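# Flip the toast in the pan, then set the turner down

## Task

Flip the slice of toast over so it ends up lying flat inside the frying pan with its browned side on top; the steel spatula (turner) is available for this. Afterwards put the turner down on the table where it touches neither the pan nor the hot plate. Throughout, no hand or arm, alone or together, may contact the toast, the heating surface of the hot plate, or any part of the pan other than its plastic handle; a single such contact fails the task immediately. Pan and hot plate are not fixed in place, and at the end the pan has to sit level and centred on the hot plate. Any required step may be done by either arm on its own.

## Robot and tools

ROBOT. Two arms, left_arm and right_arm, stand on opposite sides of the table. Each carries the same five-finger right hand, so hand axes and numbers mean the same on both. Scene frame: origin on the table top halfway between the arms, z up, table at z = 0; left_arm's base sits on the +y side at about (+0.046, +0.548, 0) m, right_arm's at about (+0.016, -0.526, 0) m. Arm names do not match image sides.

HAND POINT. Each arm is steered by a point 0.05 m in front of the palm, where index pad and thumb tip meet in a pinch. Its +z runs along the straightened fingers (which extend 0.06 to 0.07 m past it), +y points out of the palm, +x points across the palm away from the thumb. A wrist bracket on the little-finger side juts out and can strike things.

ROW LAYOUT. Every commanded row is one flat list of 28 numbers, each in [-1, 1], covering both arms even if one is idle: left_arm dx, dy, dz, rx, ry, rz; then left hand little, ring, middle, index, thumb_bend, thumb_turn, force_limit, speed; then the same 14 for right_arm. The six pose numbers are an offset, not a pose: they count from that arm's Hand target as it stood when the action or move began, expressed in that arm's own base frame; 1.0 equals 0.6 m for dx, dy, dz and 180 degrees for the rotation vector rx, ry, rz, which turns about the Hand target's position. All zeros re-requests the current Hand target. The six finger numbers are absolute targets: +1 open/straight, -1 closed; thumb_turn -1 puts the thumb in front of the palm, +1 beside it. A pinch is roughly index -0.22, thumb_bend -0.75, thumb_turn -0.57. force_limit maps -1..+1 to about 0..10 N at the fingertip (0..15 N for the two thumb motors); speed maps -1..+1 from nearly still to full (whole travel in 0.6 s). There is no 'unchanged' value: to keep a hand as it is, resend the eight hand numbers of its last executed row; if none yet, send its hand_measured six values plus hand_force_limit and hand_speed. For a gentle grip close at speed -0.9 or below.

TOOLS.
execute_actions(actions, cameras): actions is a list of actions; each action is up to 15 rows, one per 1/30 s step, the last row repeated to fill 15 steps. Each row is counted from the action's starting Hand target, not the previous row. An empty list just reports state.
move(target, speed, blend, stop_force, zero, blocking, cameras): target is one 28-number row or a list of up to 15 rows, every row an offset from the same starting Hand targets. speed is m/s, 0.002 to 0.5 (default 0.25), one value or one per target; turning is capped at twice that in rad/s. blend is a corner-rounding radius in m for lists. stop_force (3 to 40 N, both arms) ends an arm's path when its wrist sensor feels that much push against its motion; unreliable while the hand rotates, and omit it when backing off a contact. zero (default true) re-zeroes before the move. blocking=false returns early but cannot be combined with stop_force. Keep hand numbers identical across a list so paths do not pause. Paths are straight, ignore obstacles and the other arm, and lag more when fast. Avoid routing close to an arm's own base.
wait(seconds 0 to 10, cameras): lets time pass holding commands. stop(cameras): brakes a running move.
zoom_image(camera, region): region [x0, y0, x1, y1] in pixels, at most 504 by 504, of cam_high, cam_low, cam_left_wrist or cam_right_wrist (all 896x504).
show_instructions(): shows the reference image pages. zero_wrist_force(arm): tares that arm's wrist sensor. finished_scene(scene): ends scene 1 or 2; irreversible.

CONTROL. Each step the command is clipped to within 150 mm and 16 degrees of the measured hand pose, so big offsets arrive over several actions. The hand point often settles short of its Hand target; resend the gap as an offset.

RESULTS. Per arm: end_effector_position (m) and end_effector_quat_wxyz in its base frame, velocities, Hand target, joint positions and torques (torques include gravity and noise), Wrist force and Wrist torque in the hand's own axes plus a peak line, and hand_measured, hand_stopped_by (moving, target, force, stalled, fault) and hand_load_n (positive when the finger is pushed open; near 0 means nothing held). 'within noise' means the arm is at rest. A move adds a 'move:' line: done, off_target, moving, held or fault, with limits=paced (pose clipped) or limits=held (steps withheld). MOTOR HOT warns of heating; results end with the scene number.

AVOID. Contact torque reaching a joint limit (wrist joints only 19.7 N m, others 132) or about 150 N on any arm part stops that arm for 10 s; targets even slightly beyond a firm contact can trigger this. Hitting the arms together can end the scene. Long stretched holds or pushing at unreachable poses overheat motors (85 °C brakes the arm). Do not drop or fling the turner, shove the pan or hot plate off centre, tip the pan, or let anything leave the table. Move slowly near contacts, and keep fingers off the toast, the heating plate and the pan body.

Each tool is called after "Emit:" as name(argument=value, ...), one argument or row to a line, values as JSON.

Reference images:

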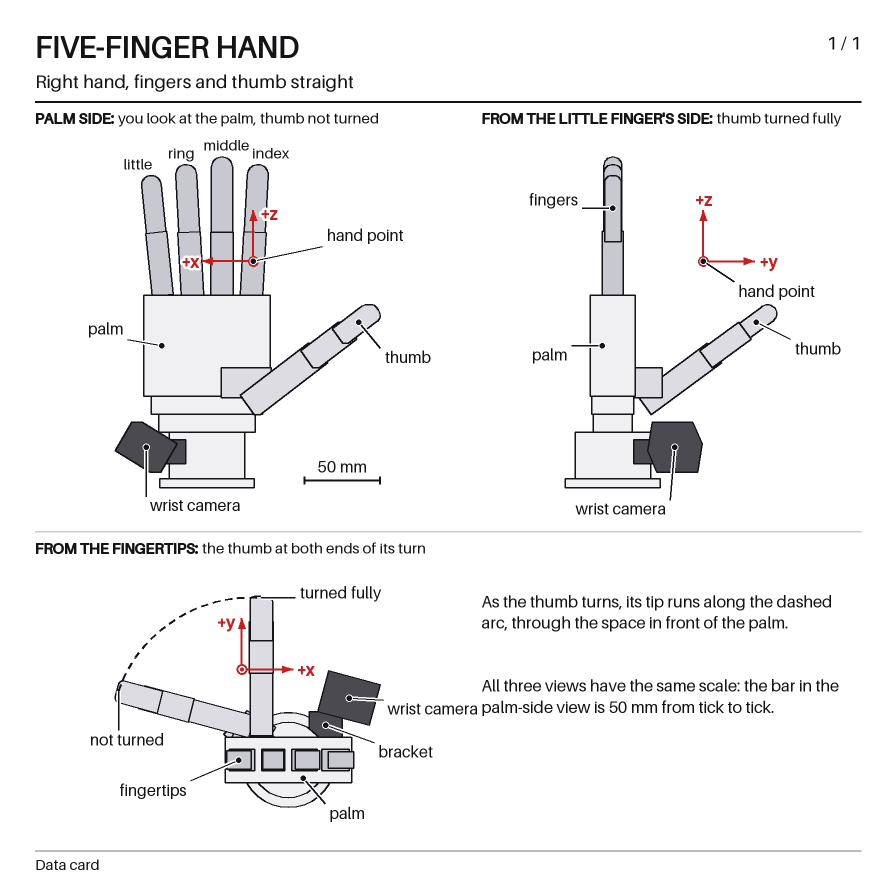

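## Session

Emit:
execute_actions(
  actions=[],
)

Scene clock: 0.00 s.
left_arm: end_effector_position=(+0.0700, +0.2778, +0.4666) hand_measured=(+1.000, +1.000, +1.000, +1.000, +1.000, +1.000) hand_load_n=(+0.0, +0.0, +0.0, +0.0, +0.0, +0.0) hand_stopped_by=(target, target, target, target, target, target) hand_force_limit=0.00 hand_speed=-0.80 end_effector_quat_wxyz=(-0.024, -0.432, +0.901, -0.013) | right_arm: end_effector_position=(+0.2627, -0.1302, +0.4679) hand_measured=(+1.000, +1.000, +1.000, +1.000, +1.000, +1.000) hand_load_n=(-0.5, +0.0, +0.0, +0.0, +0.0, +0.0) hand_stopped_by=(target, target, target, target, target, target) hand_force_limit=0.00 hand_speed=-0.80 end_effector_quat_wxyz=(-0.022, +0.428, +0.904, +0.001)
Joint positions: left_arm=[0.575 -1.709 1.372 1.958 1.59 -1.89] | right_arm=[-1.179 -1.694 1.35 1.949 1.598 -1.864]
Joint velocities: within noise
Joint torques (N m): no reading
Motor temperatures (°C): left_arm=[36 33 32 37 35 42] | right_arm=[34 30 28 38 30 40]
Wrist force (N): no reading
Wrist torque (N m): no reading
Wrist force, peak (N): no reading
Hand target: left_arm +0.0700, +0.2778, +0.4666; -0.024, -0.432, +0.901, -0.013 | right_arm +0.2627, -0.1302, +0.4679; -0.022, +0.428, +0.904, +0.001

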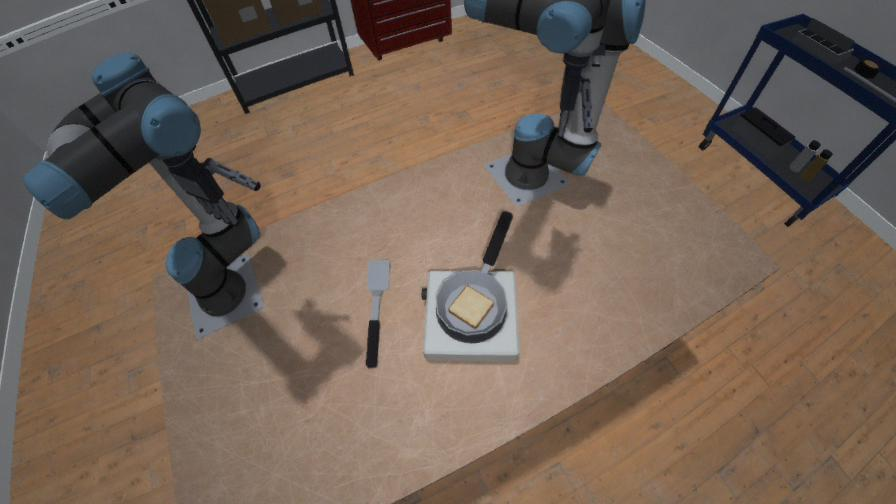

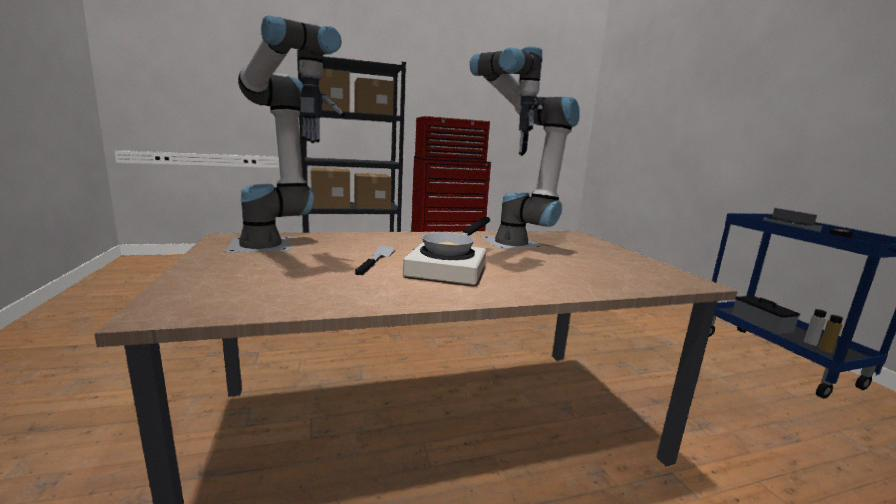

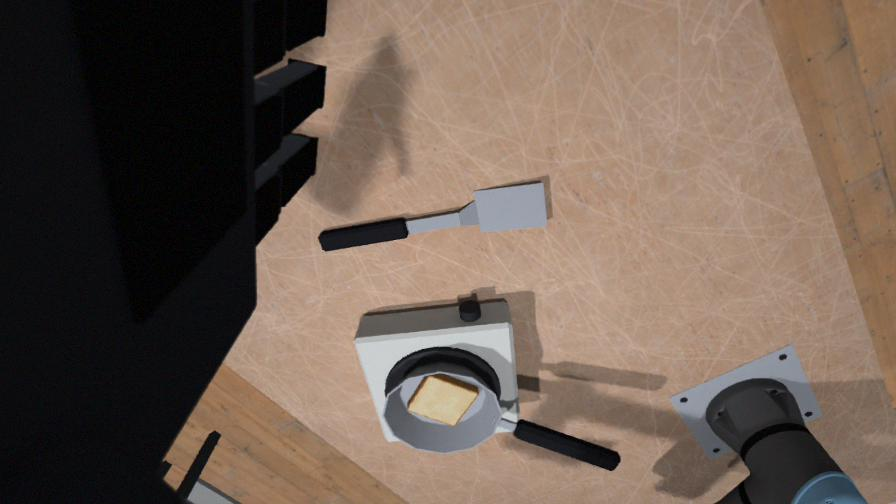

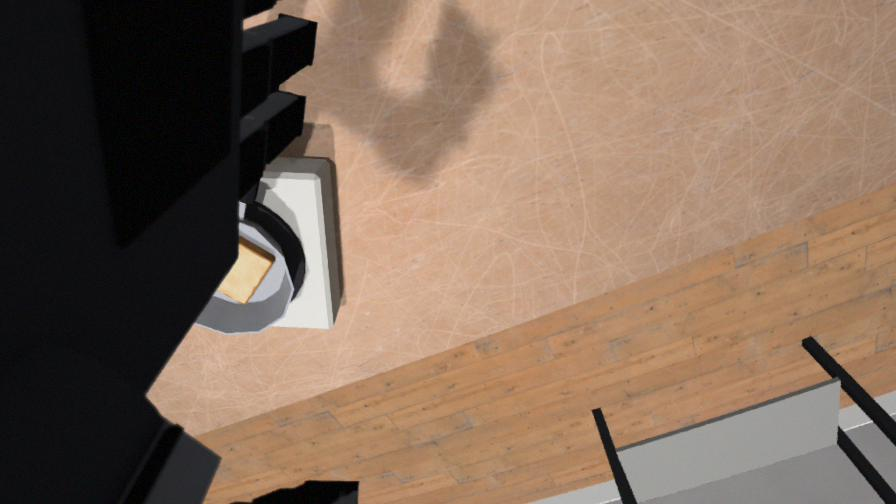

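Emit:
zoom_image(
  camera="cam_high",
  region=[340, 200, 560, 380],
)

Emit:
zoom_image(
  camera="cam_low",
  region=[330, 200, 530, 300],
)

Emit:
zoom_image(
  camera="cam_left_wrist",
  region=[300, 150, 640, 480],
)

Scaled by 2.291 from the camera's 896x504 image, which has a finer 1280x720 frame.

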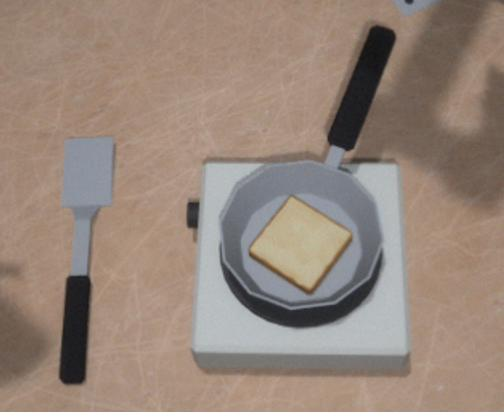

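Scaled by 2.520 from the camera's 896x504 image, which has a finer 1280x720 frame.

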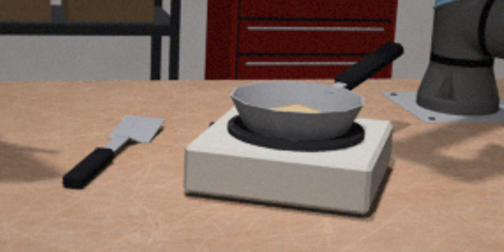

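Scaled by 1.482 from the camera's 896x504 image, which has a finer 1280x720 frame.

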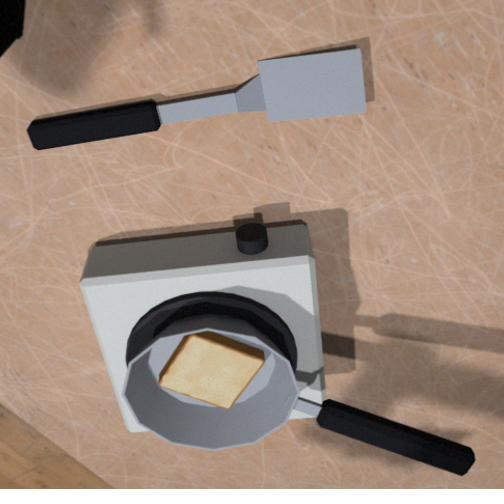

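Emit:
zoom_image(
  camera="cam_left_wrist",
  region=[310, 160, 560, 270],
)

Emit:
zoom_image(
  camera="cam_low",
  region=[350, 235, 410, 285],
)

Emit:
zoom_image(
  camera="cam_low",
  region=[400, 210, 500, 290],
)

Scaled by 2.016 from the camera's 896x504 image, which has a finer 1280x720 frame.

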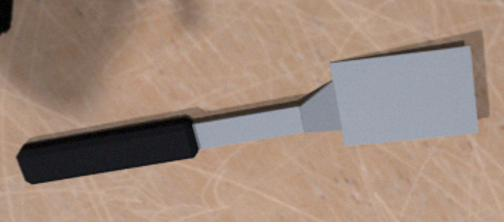

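Scaled by 8.400 from the camera's 896x504 image, which has a finer 1280x720 frame.

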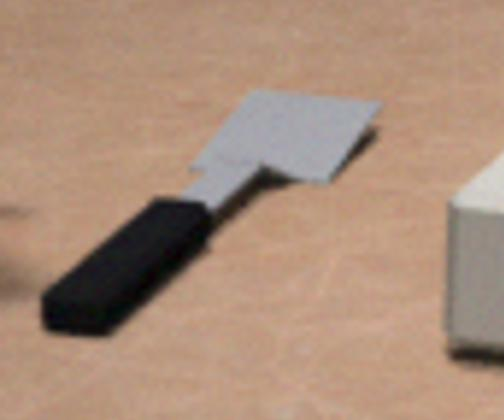

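Scaled by 5.040 from the camera's 896x504 image, which has a finer 1280x720 frame.

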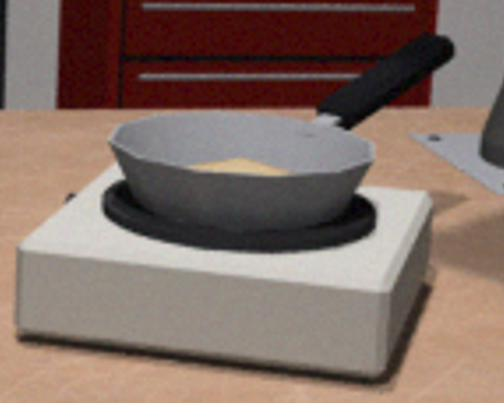

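Emit:
move(
  target=[0,0,0,0,0,0,1,1,1,1,1,1,0,-0.8, 0.179,-0.390,-0.40,-0.443,-0.055,0.544,0.3,0.3,0.3,0.3,0.3,-1,0,0.5],
  speed=0.35,
)

Scene clock: 50.00 s.
left_arm: end_effector_position=(+0.0700, +0.2778, +0.4666) hand_measured=(+1.000, +1.000, +1.000, +1.000, +1.000, +1.000) hand_load_n=(+0.0, +0.0, +0.0, +0.0, -0.5, +0.0) hand_stopped_by=(target, target, target, target, target, target) hand_force_limit=0.00 hand_speed=-0.80 end_effector_quat_wxyz=(-0.024, -0.432, +0.901, -0.013) | right_arm: end_effector_position=(+0.3701, -0.3643, +0.2280) hand_measured=(+0.300, +0.300, +0.300, +0.300, +0.300, -1.000) hand_load_n=(+0.0, +0.0, +0.0, +0.0, +0.0, +0.0) hand_stopped_by=(target, target, target, target, target, target) hand_force_limit=0.00 hand_speed=0.50 end_effector_quat_wxyz=(+0.293, -0.420, +0.704, -0.493)
Joint positions: left_arm=[0.575 -1.709 1.372 1.958 1.59 -1.89] | right_arm=[-1.458 -1.592 1.939 0.221 0.691 -3.6]
Joint velocities: within noise
Joint torques (N m): left_arm=[-3.31 -11.96 -26.2 3.21 0.18 0.34] | right_arm=[9 -19.31 -25.47 -0.36 -2.3 -1.59]
Motor temperatures (°C): left_arm=[35 33 32 36 35 42] | right_arm=[34 29 28 38 30 40]
Wrist force (N): left_arm=[0.3 -0.1 -0.1] | right_arm=[0.1 -0.9 0.0]
Wrist torque (N m): left_arm=[0.00 -0.04 0.02] | right_arm=[0.20 0.02 0.19]
Wrist force, peak (N): left_arm=[0.6 -0.5 0.1] | right_arm=[0.5 -1.1 0.3]
Hand target: left_arm +0.0700, +0.2778, +0.4666; -0.024, -0.432, +0.901, -0.013 | right_arm +0.3701, -0.3642, +0.2279; +0.293, -0.420, +0.703, -0.493
Off the commanded pose: left_arm 0.000 m, 0 deg | right_arm 0.000 m, 0 deg.
move: done
camera_calibration:
cam_left_wrist: T_world_to_cam=[[-0.906186, 0.422111, 0.0254705, -0.0635248], [0.378518, 0.7828, 0.493911, -0.479002], [0.188547, 0.457216, -0.869139, 0.376937], [0, 0, 0, 1]] pos_world=[0.0526755, 0.229435, 0.565813]
cam_right_wrist: T_world_to_cam=[[-0.390381, -0.0443743, -0.919583, 0.347369], [-0.0889341, 0.995984, -0.0103067, 0.403179], [0.916348, 0.0777588, -0.39276, -0.107815], [0, 0, 0, 1]] pos_world=[0.270259, -0.377762, 0.281245]

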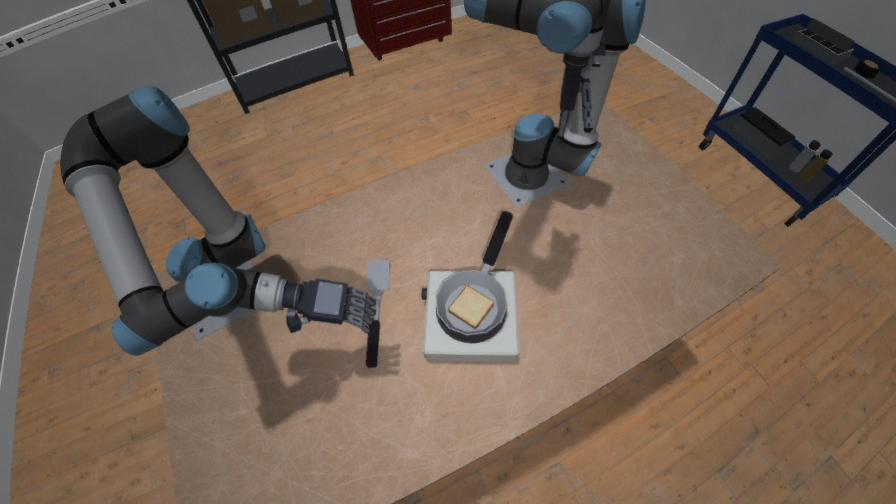

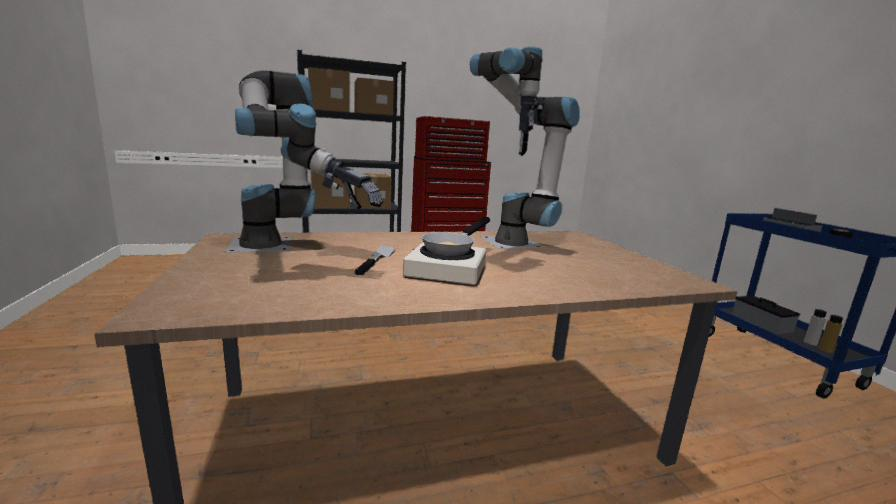

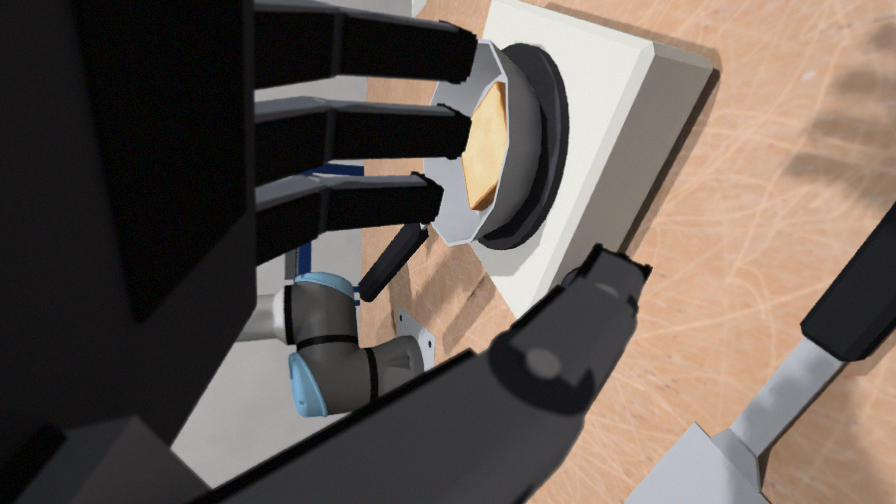

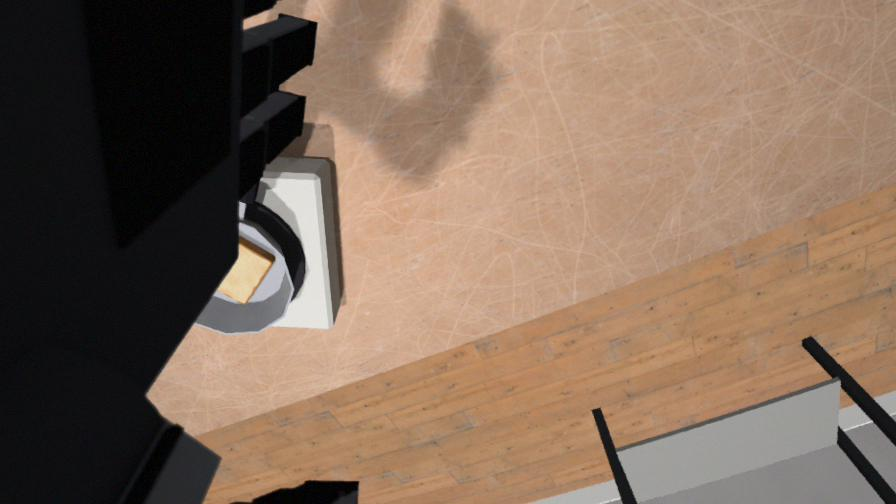

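Emit:
move(
  target=[0,0,0,0,0,0,1,1,1,1,1,1,0,-0.8, 0,0,0,0,0,0,-0.22,-0.22,-0.22,-0.22,-0.4,-1,0,0.5],
  cameras=["cam_left_wrist","cam_low"],
)

Emit:
zoom_image(
  camera="cam_low",
  region=[300, 140, 420, 220],
)

Scene clock: 53.90 s.
left_arm: end_effector_position=(+0.0700, +0.2778, +0.4666) hand_measured=(+1.000, +1.000, +1.000, +1.000, +1.000, +1.000) hand_load_n=(+0.0, +0.0, +0.0, +0.0, +0.0, +0.0) hand_stopped_by=(target, target, target, target, target, target) hand_force_limit=0.00 hand_speed=-0.80 end_effector_quat_wxyz=(-0.024, -0.432, +0.901, -0.013) | right_arm: end_effector_position=(+0.3701, -0.3642, +0.2279) hand_measured=(-0.220, -0.220, -0.220, -0.220, -0.400, -1.000) hand_load_n=(+0.0, +0.0, +0.0, +0.0, +0.0, +0.0) hand_stopped_by=(target, target, target, target, target, target) hand_force_limit=0.00 hand_speed=0.50 end_effector_quat_wxyz=(+0.293, -0.420, +0.703, -0.493)
Joint positions: left_arm=[0.575 -1.709 1.372 1.958 1.59 -1.89] | right_arm=[-1.458 -1.592 1.939 0.221 0.69 -3.6]
Joint velocities: within noise
Joint torques (N m): left_arm=[-5.77 -9.59 -27.89 3.29 0.12 0.74] | right_arm=[8.54 -17.18 -17.96 -0.69 -2.37 -1.27]
Motor temperatures (°C): left_arm=[35 33 32 36 35 42] | right_arm=[34 29 28 38 30 40]
Wrist force (N): left_arm=[0.5 -0.1 0.2] | right_arm=[0.0 -1.1 0.2]
Wrist torque (N m): left_arm=[-0.03 -0.08 0.03] | right_arm=[0.16 0.02 0.18]
Wrist force, peak (N): left_arm=[0.7 -0.3 -0.2] | right_arm=[0.1 -1.3 0.1]
Hand target: left_arm +0.0700, +0.2778, +0.4666; -0.024, -0.432, +0.901, -0.013 | right_arm +0.3701, -0.3642, +0.2279; +0.293, -0.420, +0.703, -0.493
Off the commanded pose: left_arm 0.000 m, 0 deg | right_arm 0.000 m, 0 deg.
move: done
camera_calibration:
cam_left_wrist: T_world_to_cam=[[-0.906187, 0.42211, 0.0254706, -0.0635248], [0.378518, 0.7828, 0.493911, -0.479002], [0.188546, 0.457216, -0.86914, 0.376937], [0, 0, 0, 1]] pos_world=[0.0526755, 0.229435, 0.565813]
Images, in order (width x height): cam_low 896x504, cam_left_wrist 896x504.

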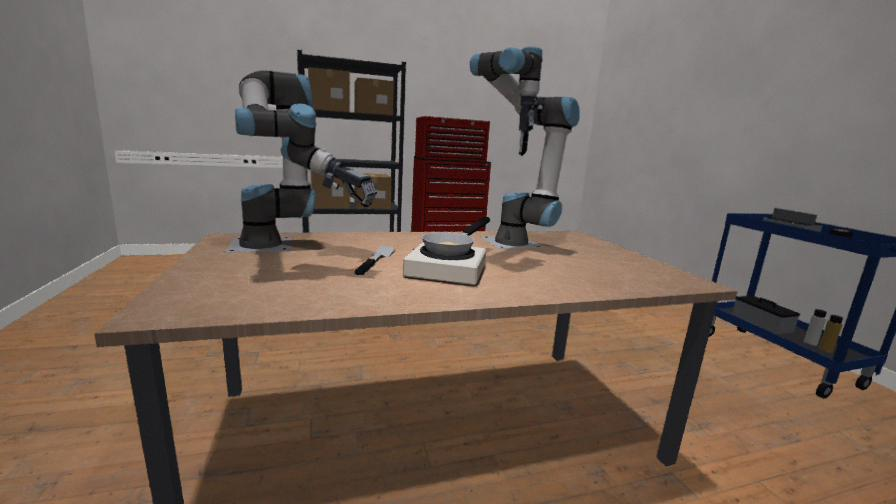

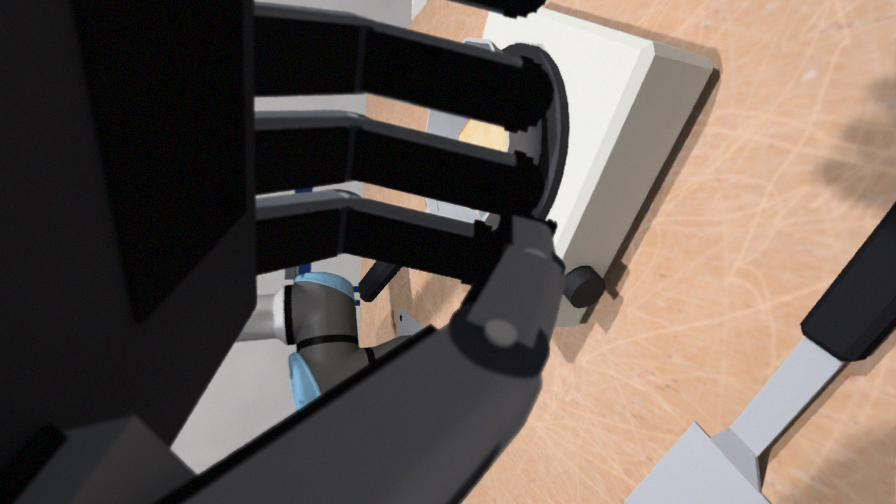

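Scaled by 4.200 from the camera's 896x504 image, which has a finer 1280x720 frame.

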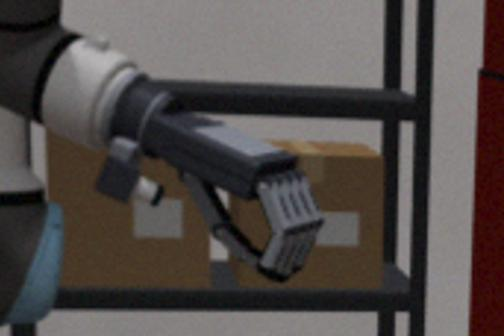

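Emit:
move(
  target=[0,0,0,0,0,0,1,1,1,1,1,1,0,-0.8, 0,0,-0.22,0,0,0,0.15,0.15,0.15,0.15,0.2,-1,0,0.5],
)

Emit:
zoom_image(
  camera="cam_low",
  region=[300, 180, 440, 290],
)

Emit:
zoom_image(
  camera="cam_high",
  region=[270, 230, 450, 390],
)

Scene clock: 57.43 s.
left_arm: end_effector_position=(+0.0700, +0.2778, +0.4666) hand_measured=(+1.000, +1.000, +1.000, +1.000, +1.000, +1.000) hand_load_n=(+0.0, +0.0, +0.0, +0.0, +0.0, +0.0) hand_stopped_by=(target, target, target, target, target, target) hand_force_limit=0.00 hand_speed=-0.80 end_effector_quat_wxyz=(-0.024, -0.432, +0.901, -0.013) | right_arm: end_effector_position=(+0.3701, -0.3642, +0.0960) hand_measured=(+0.150, +0.150, +0.150, +0.150, +0.200, -1.000) hand_load_n=(+0.0, -0.5, -0.5, +0.0, +0.0, +0.0) hand_stopped_by=(target, target, target, target, target, target) hand_force_limit=0.00 hand_speed=0.50 end_effector_quat_wxyz=(+0.293, -0.420, +0.703, -0.493)
Joint positions: left_arm=[0.575 -1.709 1.372 1.958 1.59 -1.89] | right_arm=[-1.458 -1.415 2.139 -0.157 0.69 -3.6]
Joint velocities: within noise
Joint torques (N m): left_arm=[-7.5 -9.94 -30.88 2.96 0.48 0.72] | right_arm=[6.22 -19.94 -16.58 -1.19 0 -1.56]
Motor temperatures (°C): left_arm=[35 33 32 36 35 42] | right_arm=[34 29 28 38 30 40]
Wrist force (N): left_arm=[0.6 -0.2 -0.2] | right_arm=[0.1 -1.1 0.3]
Wrist torque (N m): left_arm=[-0.01 -0.08 0.03] | right_arm=[0.19 -0.03 0.18]
Wrist force, peak (N): left_arm=[0.6 -0.3 0.2] | right_arm=[0.1 -2.8 -0.5]
Hand target: left_arm +0.0700, +0.2778, +0.4666; -0.024, -0.432, +0.901, -0.013 | right_arm +0.3701, -0.3642, +0.0959; +0.293, -0.420, +0.703, -0.493
Off the commanded pose: left_arm 0.000 m, 0 deg | right_arm 0.000 m, 0 deg.
move: done
camera_calibration:
cam_left_wrist: T_world_to_cam=[[-0.906186, 0.422111, 0.0254714, -0.063525], [0.378519, 0.7828, 0.49391, -0.479001], [0.188545, 0.457216, -0.86914, 0.376937], [0, 0, 0, 1]] pos_world=[0.052676, 0.229436, 0.565812]
cam_right_wrist: T_world_to_cam=[[-0.390337, -0.0446584, -0.919588, 0.225927], [-0.0892991, 0.99595, -0.010462, 0.401927], [0.916331, 0.0780346, -0.392744, -0.159596], [0, 0, 0, 1]] pos_world=[0.270322, -0.377756, 0.149284]

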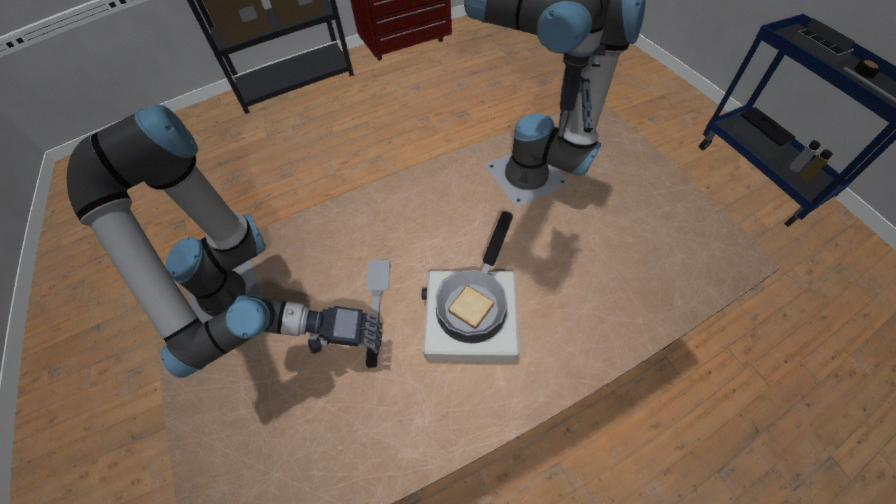

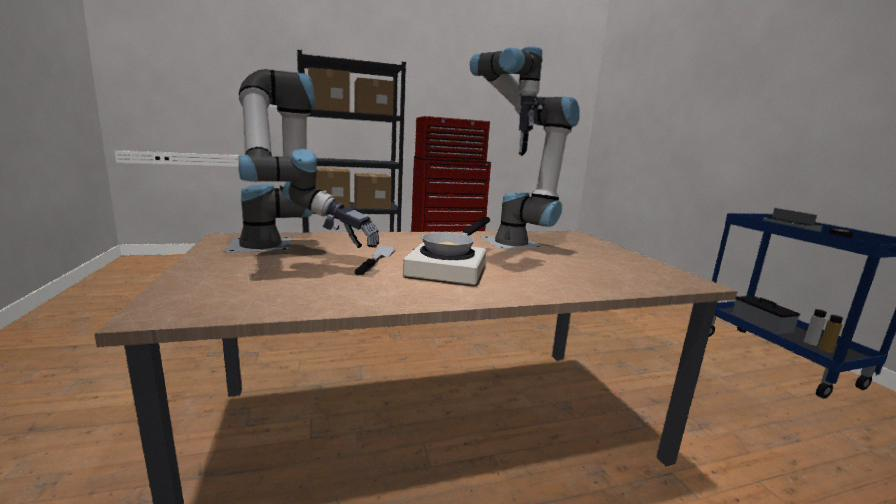

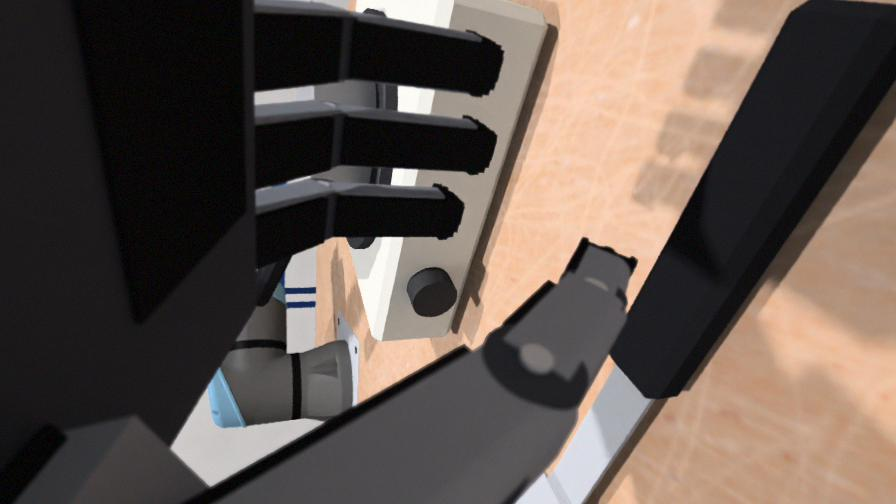

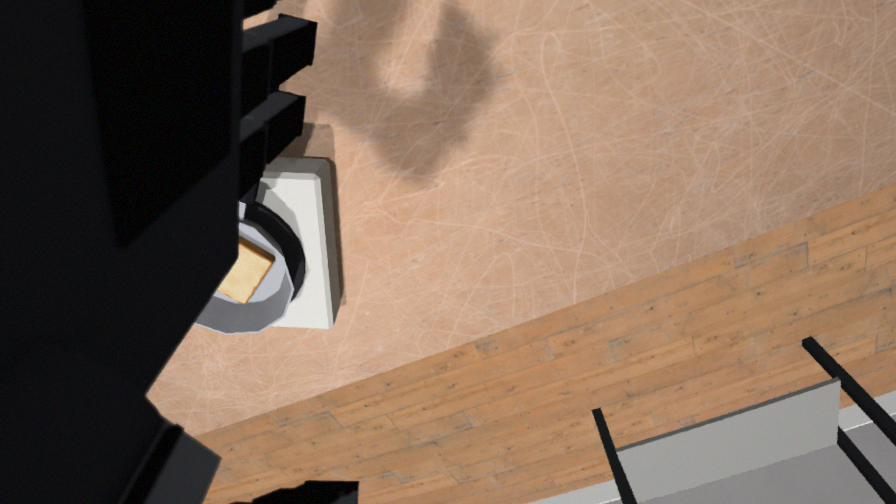

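Scaled by 3.600 from the camera's 896x504 image, which has a finer 1280x720 frame.

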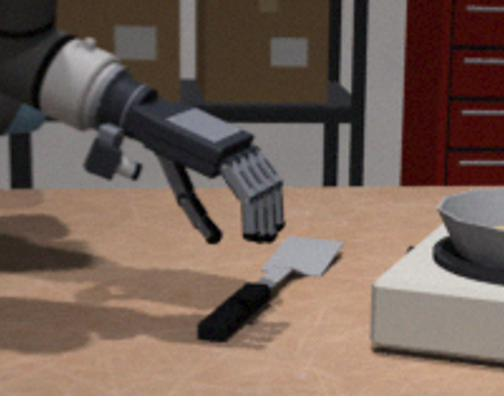

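Scaled by 2.800 from the camera's 896x504 image, which has a finer 1280x720 frame.

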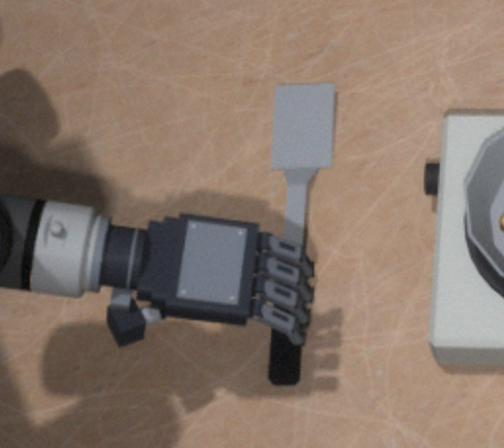

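Emit:
move(
  target=[0,0,0,0,0,0,1,1,1,1,1,1,0,-0.8, 0,0.018,-0.09,0,0,0,0.15,0.15,0.15,0.15,0.2,-1,0,0.5],
  cameras=["cam_left_wrist","cam_low"],
  speed=0.15,
  stop_force=6,
)

Emit:
zoom_image(
  camera="cam_low",
  region=[300, 180, 440, 290],
)

Scene clock: 62.70 s.
left_arm: end_effector_position=(+0.0700, +0.2778, +0.4666) hand_measured=(+1.000, +1.000, +1.000, +1.000, +1.000, +1.000) hand_load_n=(+0.0, +0.0, +0.0, +0.0, +0.0, +0.0) hand_stopped_by=(target, target, target, target, target, target) hand_force_limit=0.00 hand_speed=-0.80 end_effector_quat_wxyz=(-0.024, -0.432, +0.901, -0.013) | right_arm: end_effector_position=(+0.3701, -0.3534, +0.0419) hand_measured=(+0.150, +0.150, +0.150, +0.150, +0.200, -1.000) hand_load_n=(+0.0, +0.0, +0.0, +0.0, +0.0, +0.5) hand_stopped_by=(target, target, target, target, target, target) hand_force_limit=0.00 hand_speed=0.50 end_effector_quat_wxyz=(+0.293, -0.420, +0.703, -0.493)
Joint positions: left_arm=[0.575 -1.709 1.372 1.958 1.59 -1.89] | right_arm=[-1.454 -1.323 2.219 -0.331 0.694 -3.597]
Joint velocities: within noise
Joint torques (N m): left_arm=[-9.99 -8.64 -32.03 2.98 0.63 0.71] | right_arm=[-3.05 -21.71 -24.77 -1.39 -2.45 -1.68]
Motor temperatures (°C): left_arm=[35 33 32 36 35 42] | right_arm=[34 29 28 38 30 40]
Wrist force (N): left_arm=[0.3 -0.1 -0.1] | right_arm=[0.3 -1.1 -0.3]
Wrist torque (N m): left_arm=[-0.01 -0.05 0.01] | right_arm=[0.20 -0.04 0.21]
Wrist force, peak (N): left_arm=[0.7 -0.7 -0.1] | right_arm=[0.5 -2.3 0.0]
Hand target: left_arm +0.0700, +0.2778, +0.4666; -0.024, -0.432, +0.901, -0.013 | right_arm +0.3701, -0.3534, +0.0419; +0.293, -0.420, +0.703, -0.493
Off the commanded pose: left_arm 0.000 m, 0 deg | right_arm 0.000 m, 0 deg.
move: done
camera_calibration:
cam_left_wrist: T_world_to_cam=[[-0.906186, 0.42211, 0.0254714, -0.0635249], [0.378519, 0.7828, 0.49391, -0.479001], [0.188545, 0.457216, -0.86914, 0.376937], [0, 0, 0, 1]] pos_world=[0.052676, 0.229436, 0.565812]
Images, in order (width x height): cam_low 896x504, cam_left_wrist 896x504.

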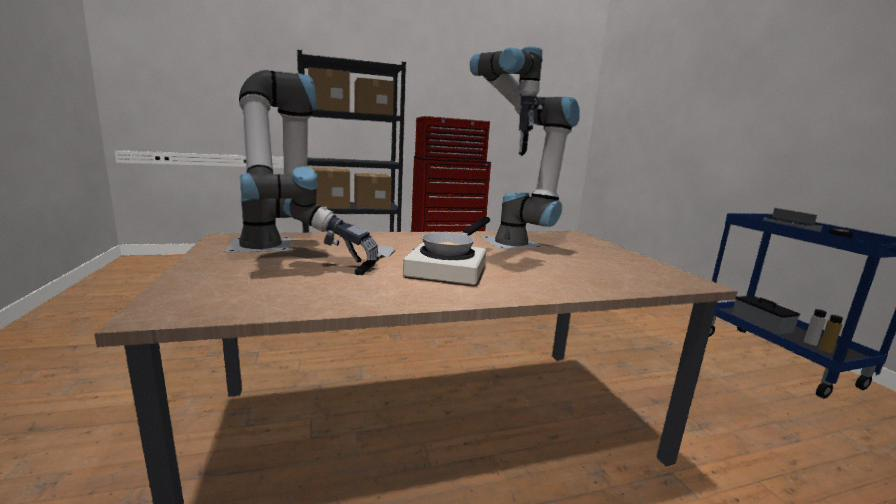

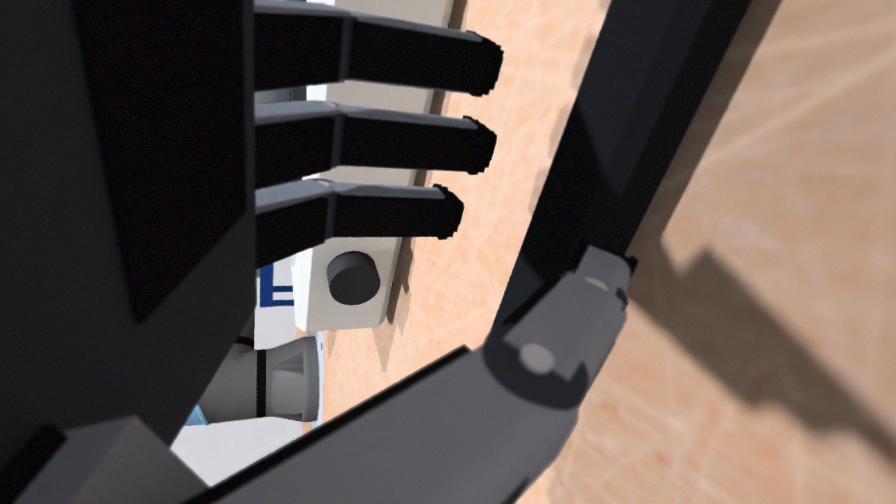

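Scaled by 3.600 from the camera's 896x504 image, which has a finer 1280x720 frame.

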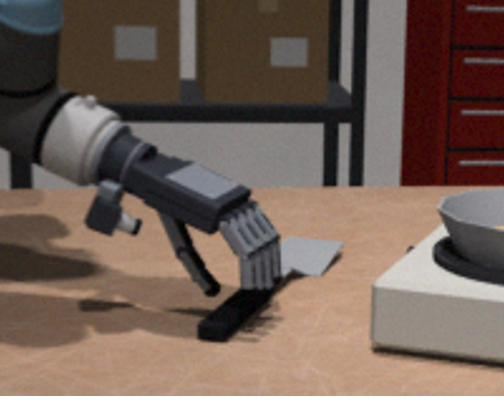

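Emit:
move(
  target=[0,0,0,0,0,0,1,1,1,1,1,1,0,-0.8, 0,0,-0.037,0,0,0,0.15,0.15,0.15,0.15,0.2,-1,0,0.5],
  cameras=["cam_left_wrist","cam_low"],
  speed=0.05,
  stop_force=4,
)

Emit:
zoom_image(
  camera="cam_low",
  region=[320, 200, 420, 290],
)

Scene clock: 65.03 s.
left_arm: end_effector_position=(+0.0700, +0.2778, +0.4666) hand_measured=(+1.000, +1.000, +1.000, +1.000, +1.000, +1.000) hand_load_n=(+0.0, +0.0, +0.0, +0.0, +0.0, +0.0) hand_stopped_by=(target, target, target, target, target, target) hand_force_limit=0.00 hand_speed=-0.80 end_effector_quat_wxyz=(-0.024, -0.432, +0.901, -0.013) | right_arm: end_effector_position=(+0.3701, -0.3534, +0.0231) hand_measured=(+0.150, +0.150, +0.150, +0.150, +0.200, -1.000) hand_load_n=(+0.0, +0.0, +0.0, +0.0, -0.5, +1.0) hand_stopped_by=(target, target, target, target, target, target) hand_force_limit=0.00 hand_speed=0.50 end_effector_quat_wxyz=(+0.293, -0.420, +0.703, -0.493)
Joint positions: left_arm=[0.575 -1.709 1.372 1.958 1.59 -1.89] | right_arm=[-1.454 -1.279 2.232 -0.389 0.694 -3.597]
Joint velocities: within noise
Joint torques (N m): left_arm=[-10.02 -10.03 -32.52 2.79 0.44 0.87] | right_arm=[7.85 -21.02 -23.46 -1.38 0.79 0.57]
Motor temperatures (°C): left_arm=[35 33 32 36 35 42] | right_arm=[34 29 28 38 30 40]
Wrist force (N): left_arm=[0.5 0.2 -0.2] | right_arm=[-0.3 -2.3 -1.1]
Wrist torque (N m): left_arm=[0.05 -0.08 0.04] | right_arm=[0.12 -0.04 0.21]
Wrist force, peak (N): left_arm=[0.7 -0.2 -0.4] | right_arm=[4.3 -26.3 -24.5]
Hand target: left_arm +0.0700, +0.2778, +0.4666; -0.024, -0.432, +0.901, -0.013 | right_arm +0.3701, -0.3534, +0.0231; +0.293, -0.420, +0.703, -0.493 (not the last commanded pose)
Off the commanded pose: left_arm 0.000 m, 0 deg | right_arm 0.003 m, 0 deg.
move: contact (right_arm)
camera_calibration:
cam_left_wrist: T_world_to_cam=[[-0.906187, 0.42211, 0.0254704, -0.0635243], [0.378518, 0.7828, 0.493911, -0.479002], [0.188547, 0.457217, -0.869139, 0.376936], [0, 0, 0, 1]] pos_world=[0.0526761, 0.229436, 0.565813]
Images, in order (width x height): cam_low 896x504, cam_left_wrist 896x504.

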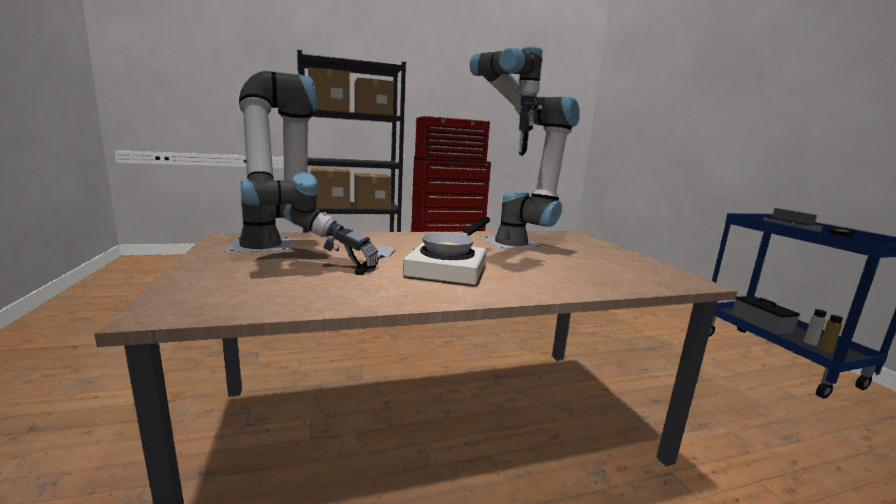

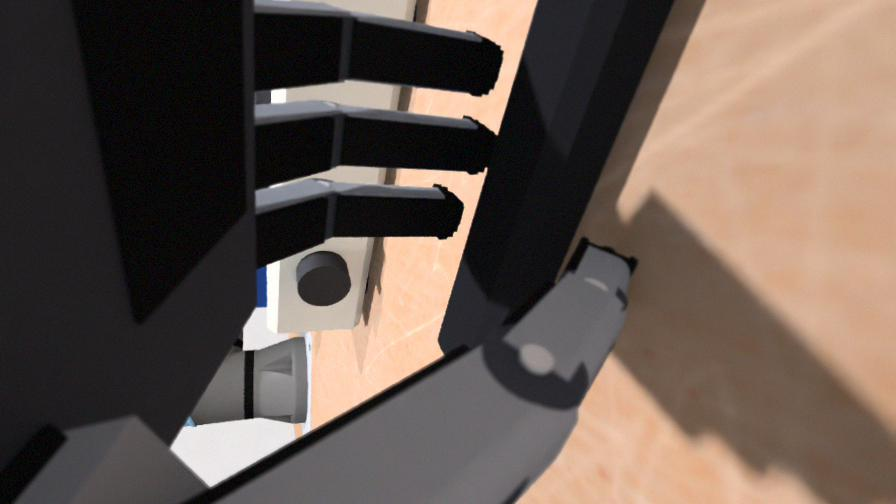

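Scaled by 5.040 from the camera's 896x504 image, which has a finer 1280x720 frame.

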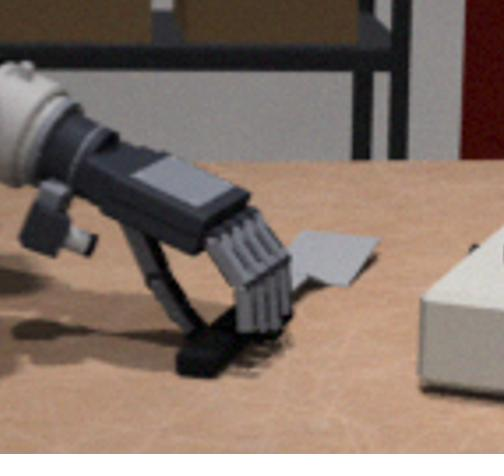

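Emit:
move(
  target=[0,0,0,0,0,0,1,1,1,1,1,1,0,-0.8, 0,0,0.006,0,0,0,0.15,0.15,0.15,0.15,0.2,-1,0,0.5],
  cameras=[],
)

Emit:
move(
  target=[0,0,0,0,0,0,1,1,1,1,1,1,0,-0.8, 0,0,0,0,0,0,-0.4,-0.4,-0.4,-0.4,-0.7,-1,-0.3,-0.6],
  cameras=["cam_left_wrist","cam_low"],
)

Emit:
zoom_image(
  camera="cam_low",
  region=[320, 200, 420, 290],
)

Scene clock: 67.00 s.
left_arm: end_effector_position=(+0.0700, +0.2778, +0.4666) hand_measured=(+1.000, +1.000, +1.000, +1.000, +1.000, +1.000) hand_load_n=(+0.0, +0.0, +0.0, +0.0, +0.0, +0.0) hand_stopped_by=(target, target, target, target, target, target) hand_force_limit=0.00 hand_speed=-0.80 end_effector_quat_wxyz=(-0.024, -0.432, +0.901, -0.013) | right_arm: end_effector_position=(+0.3701, -0.3534, +0.0267) hand_measured=(+0.150, +0.150, +0.150, +0.150, +0.200, -1.000) hand_load_n=(+0.0, +0.0, +0.0, +0.0, +0.0, +0.0) hand_stopped_by=(target, target, target, target, target, target) hand_force_limit=0.00 hand_speed=0.50 end_effector_quat_wxyz=(+0.293, -0.420, +0.703, -0.493)
Joint positions: left_arm=[0.575 -1.709 1.372 1.958 1.59 -1.89] | right_arm=[-1.454 -1.287 2.23 -0.378 0.694 -3.597]
Joint velocities: within noise
Joint torques (N m): left_arm=[-10.76 -9.64 -31.92 2.83 0.52 1.12] | right_arm=[8.32 -25.24 -22.07 0.83 0.11 1.07]
Motor temperatures (°C): left_arm=[35 33 32 36 35 42] | right_arm=[34 29 28 38 30 40]
Wrist force (N): left_arm=[0.3 -0.1 0.0] | right_arm=[0.4 -1.1 0.1]
Wrist torque (N m): left_arm=[-0.01 -0.05 0.02] | right_arm=[0.17 -0.08 0.22]
Wrist force, peak (N): left_arm=[0.8 -0.2 0.0] | right_arm=[-0.3 -2.3 -1.3]
Hand target: left_arm +0.0700, +0.2778, +0.4666; -0.024, -0.432, +0.901, -0.013 | right_arm +0.3701, -0.3534, +0.0267; +0.293, -0.420, +0.703, -0.493
Off the commanded pose: left_arm 0.000 m, 0 deg | right_arm 0.000 m, 0 deg.
move: done
No camera images: "cameras" was empty.

Scene clock: 68.10 s.
left_arm: end_effector_position=(+0.0700, +0.2778, +0.4666) hand_measured=(+1.000, +1.000, +1.000, +1.000, +1.000, +1.000) hand_load_n=(+0.0, +0.0, -0.5, +0.0, +0.0, +0.0) hand_stopped_by=(target, target, target, target, target, target) hand_force_limit=0.00 hand_speed=-0.80 end_effector_quat_wxyz=(-0.024, -0.432, +0.901, -0.013) | right_arm: end_effector_position=(+0.3701, -0.3534, +0.0267) hand_measured=(-0.400, -0.112, -0.044, -0.090, +0.084, -1.000) hand_load_n=(+0.0, +8.5, +11.0, +6.5, +9.5, -0.5) hand_stopped_by=(target, force, force, force, force, target) hand_force_limit=-0.30 hand_speed=-0.60 end_effector_quat_wxyz=(+0.293, -0.420, +0.703, -0.493)
Joint positions: left_arm=[0.575 -1.709 1.372 1.958 1.59 -1.89] | right_arm=[-1.454 -1.287 2.23 -0.378 0.694 -3.597]
Joint velocities: within noise
Joint torques (N m): left_arm=[-11.27 -9.3 -31.54 2.87 0.66 0.95] | right_arm=[8.8 -20.94 -11.34 1.16 -1.38 -1.22]
Motor temperatures (°C): left_arm=[35 33 32 36 35 42] | right_arm=[34 29 28 38 30 40]
Wrist force (N): left_arm=[0.4 0.1 -0.4] | right_arm=[0.5 -10.7 -1.1]
Wrist torque (N m): left_arm=[0.03 -0.05 0.02] | right_arm=[-0.01 -0.20 0.05]
Wrist force, peak (N): left_arm=[0.5 -0.5 0.0] | right_arm=[0.5 -11.3 -0.8]
Hand target: left_arm +0.0700, +0.2778, +0.4666; -0.024, -0.432, +0.901, -0.013 | right_arm +0.3701, -0.3534, +0.0267; +0.293, -0.420, +0.703, -0.493
Off the commanded pose: left_arm 0.000 m, 0 deg | right_arm 0.000 m, 0 deg.
move: done
camera_calibration:
cam_left_wrist: T_world_to_cam=[[-0.906186, 0.422112, 0.0254704, -0.0635243], [0.378519, 0.7828, 0.493911, -0.479002], [0.188547, 0.457216, -0.869139, 0.376936], [0, 0, 0, 1]] pos_world=[0.0526765, 0.229436, 0.565813]
Images, in order (width x height): cam_low 896x504, cam_left_wrist 896x504.

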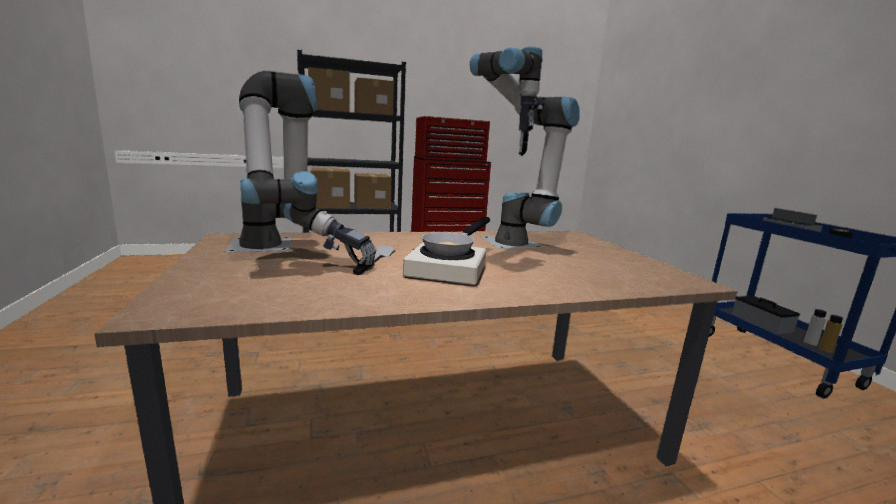

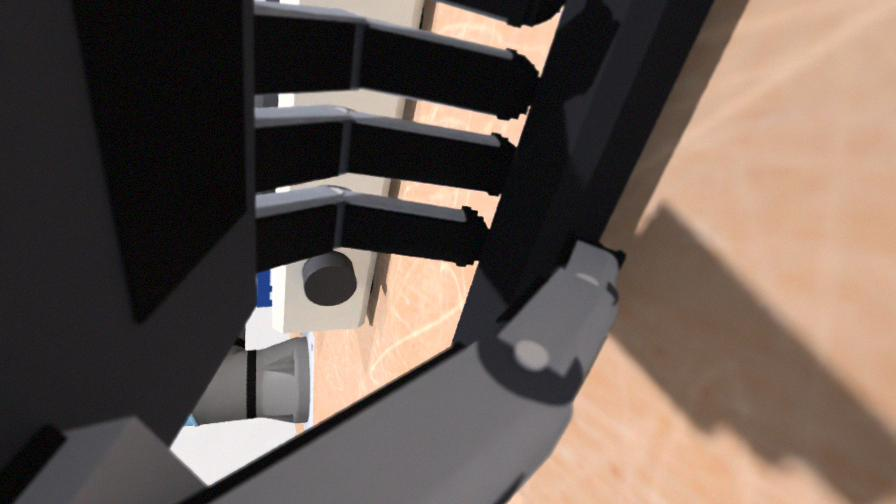

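Scaled by 5.040 from the camera's 896x504 image, which has a finer 1280x720 frame.

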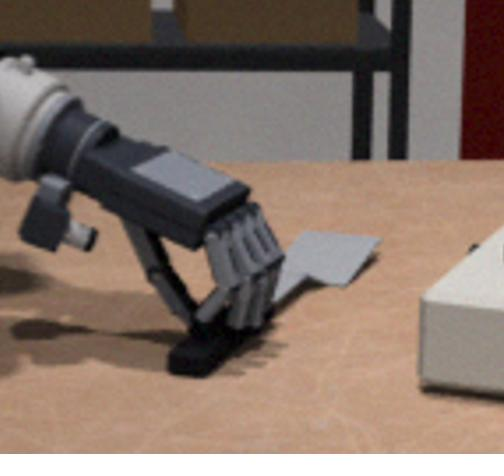

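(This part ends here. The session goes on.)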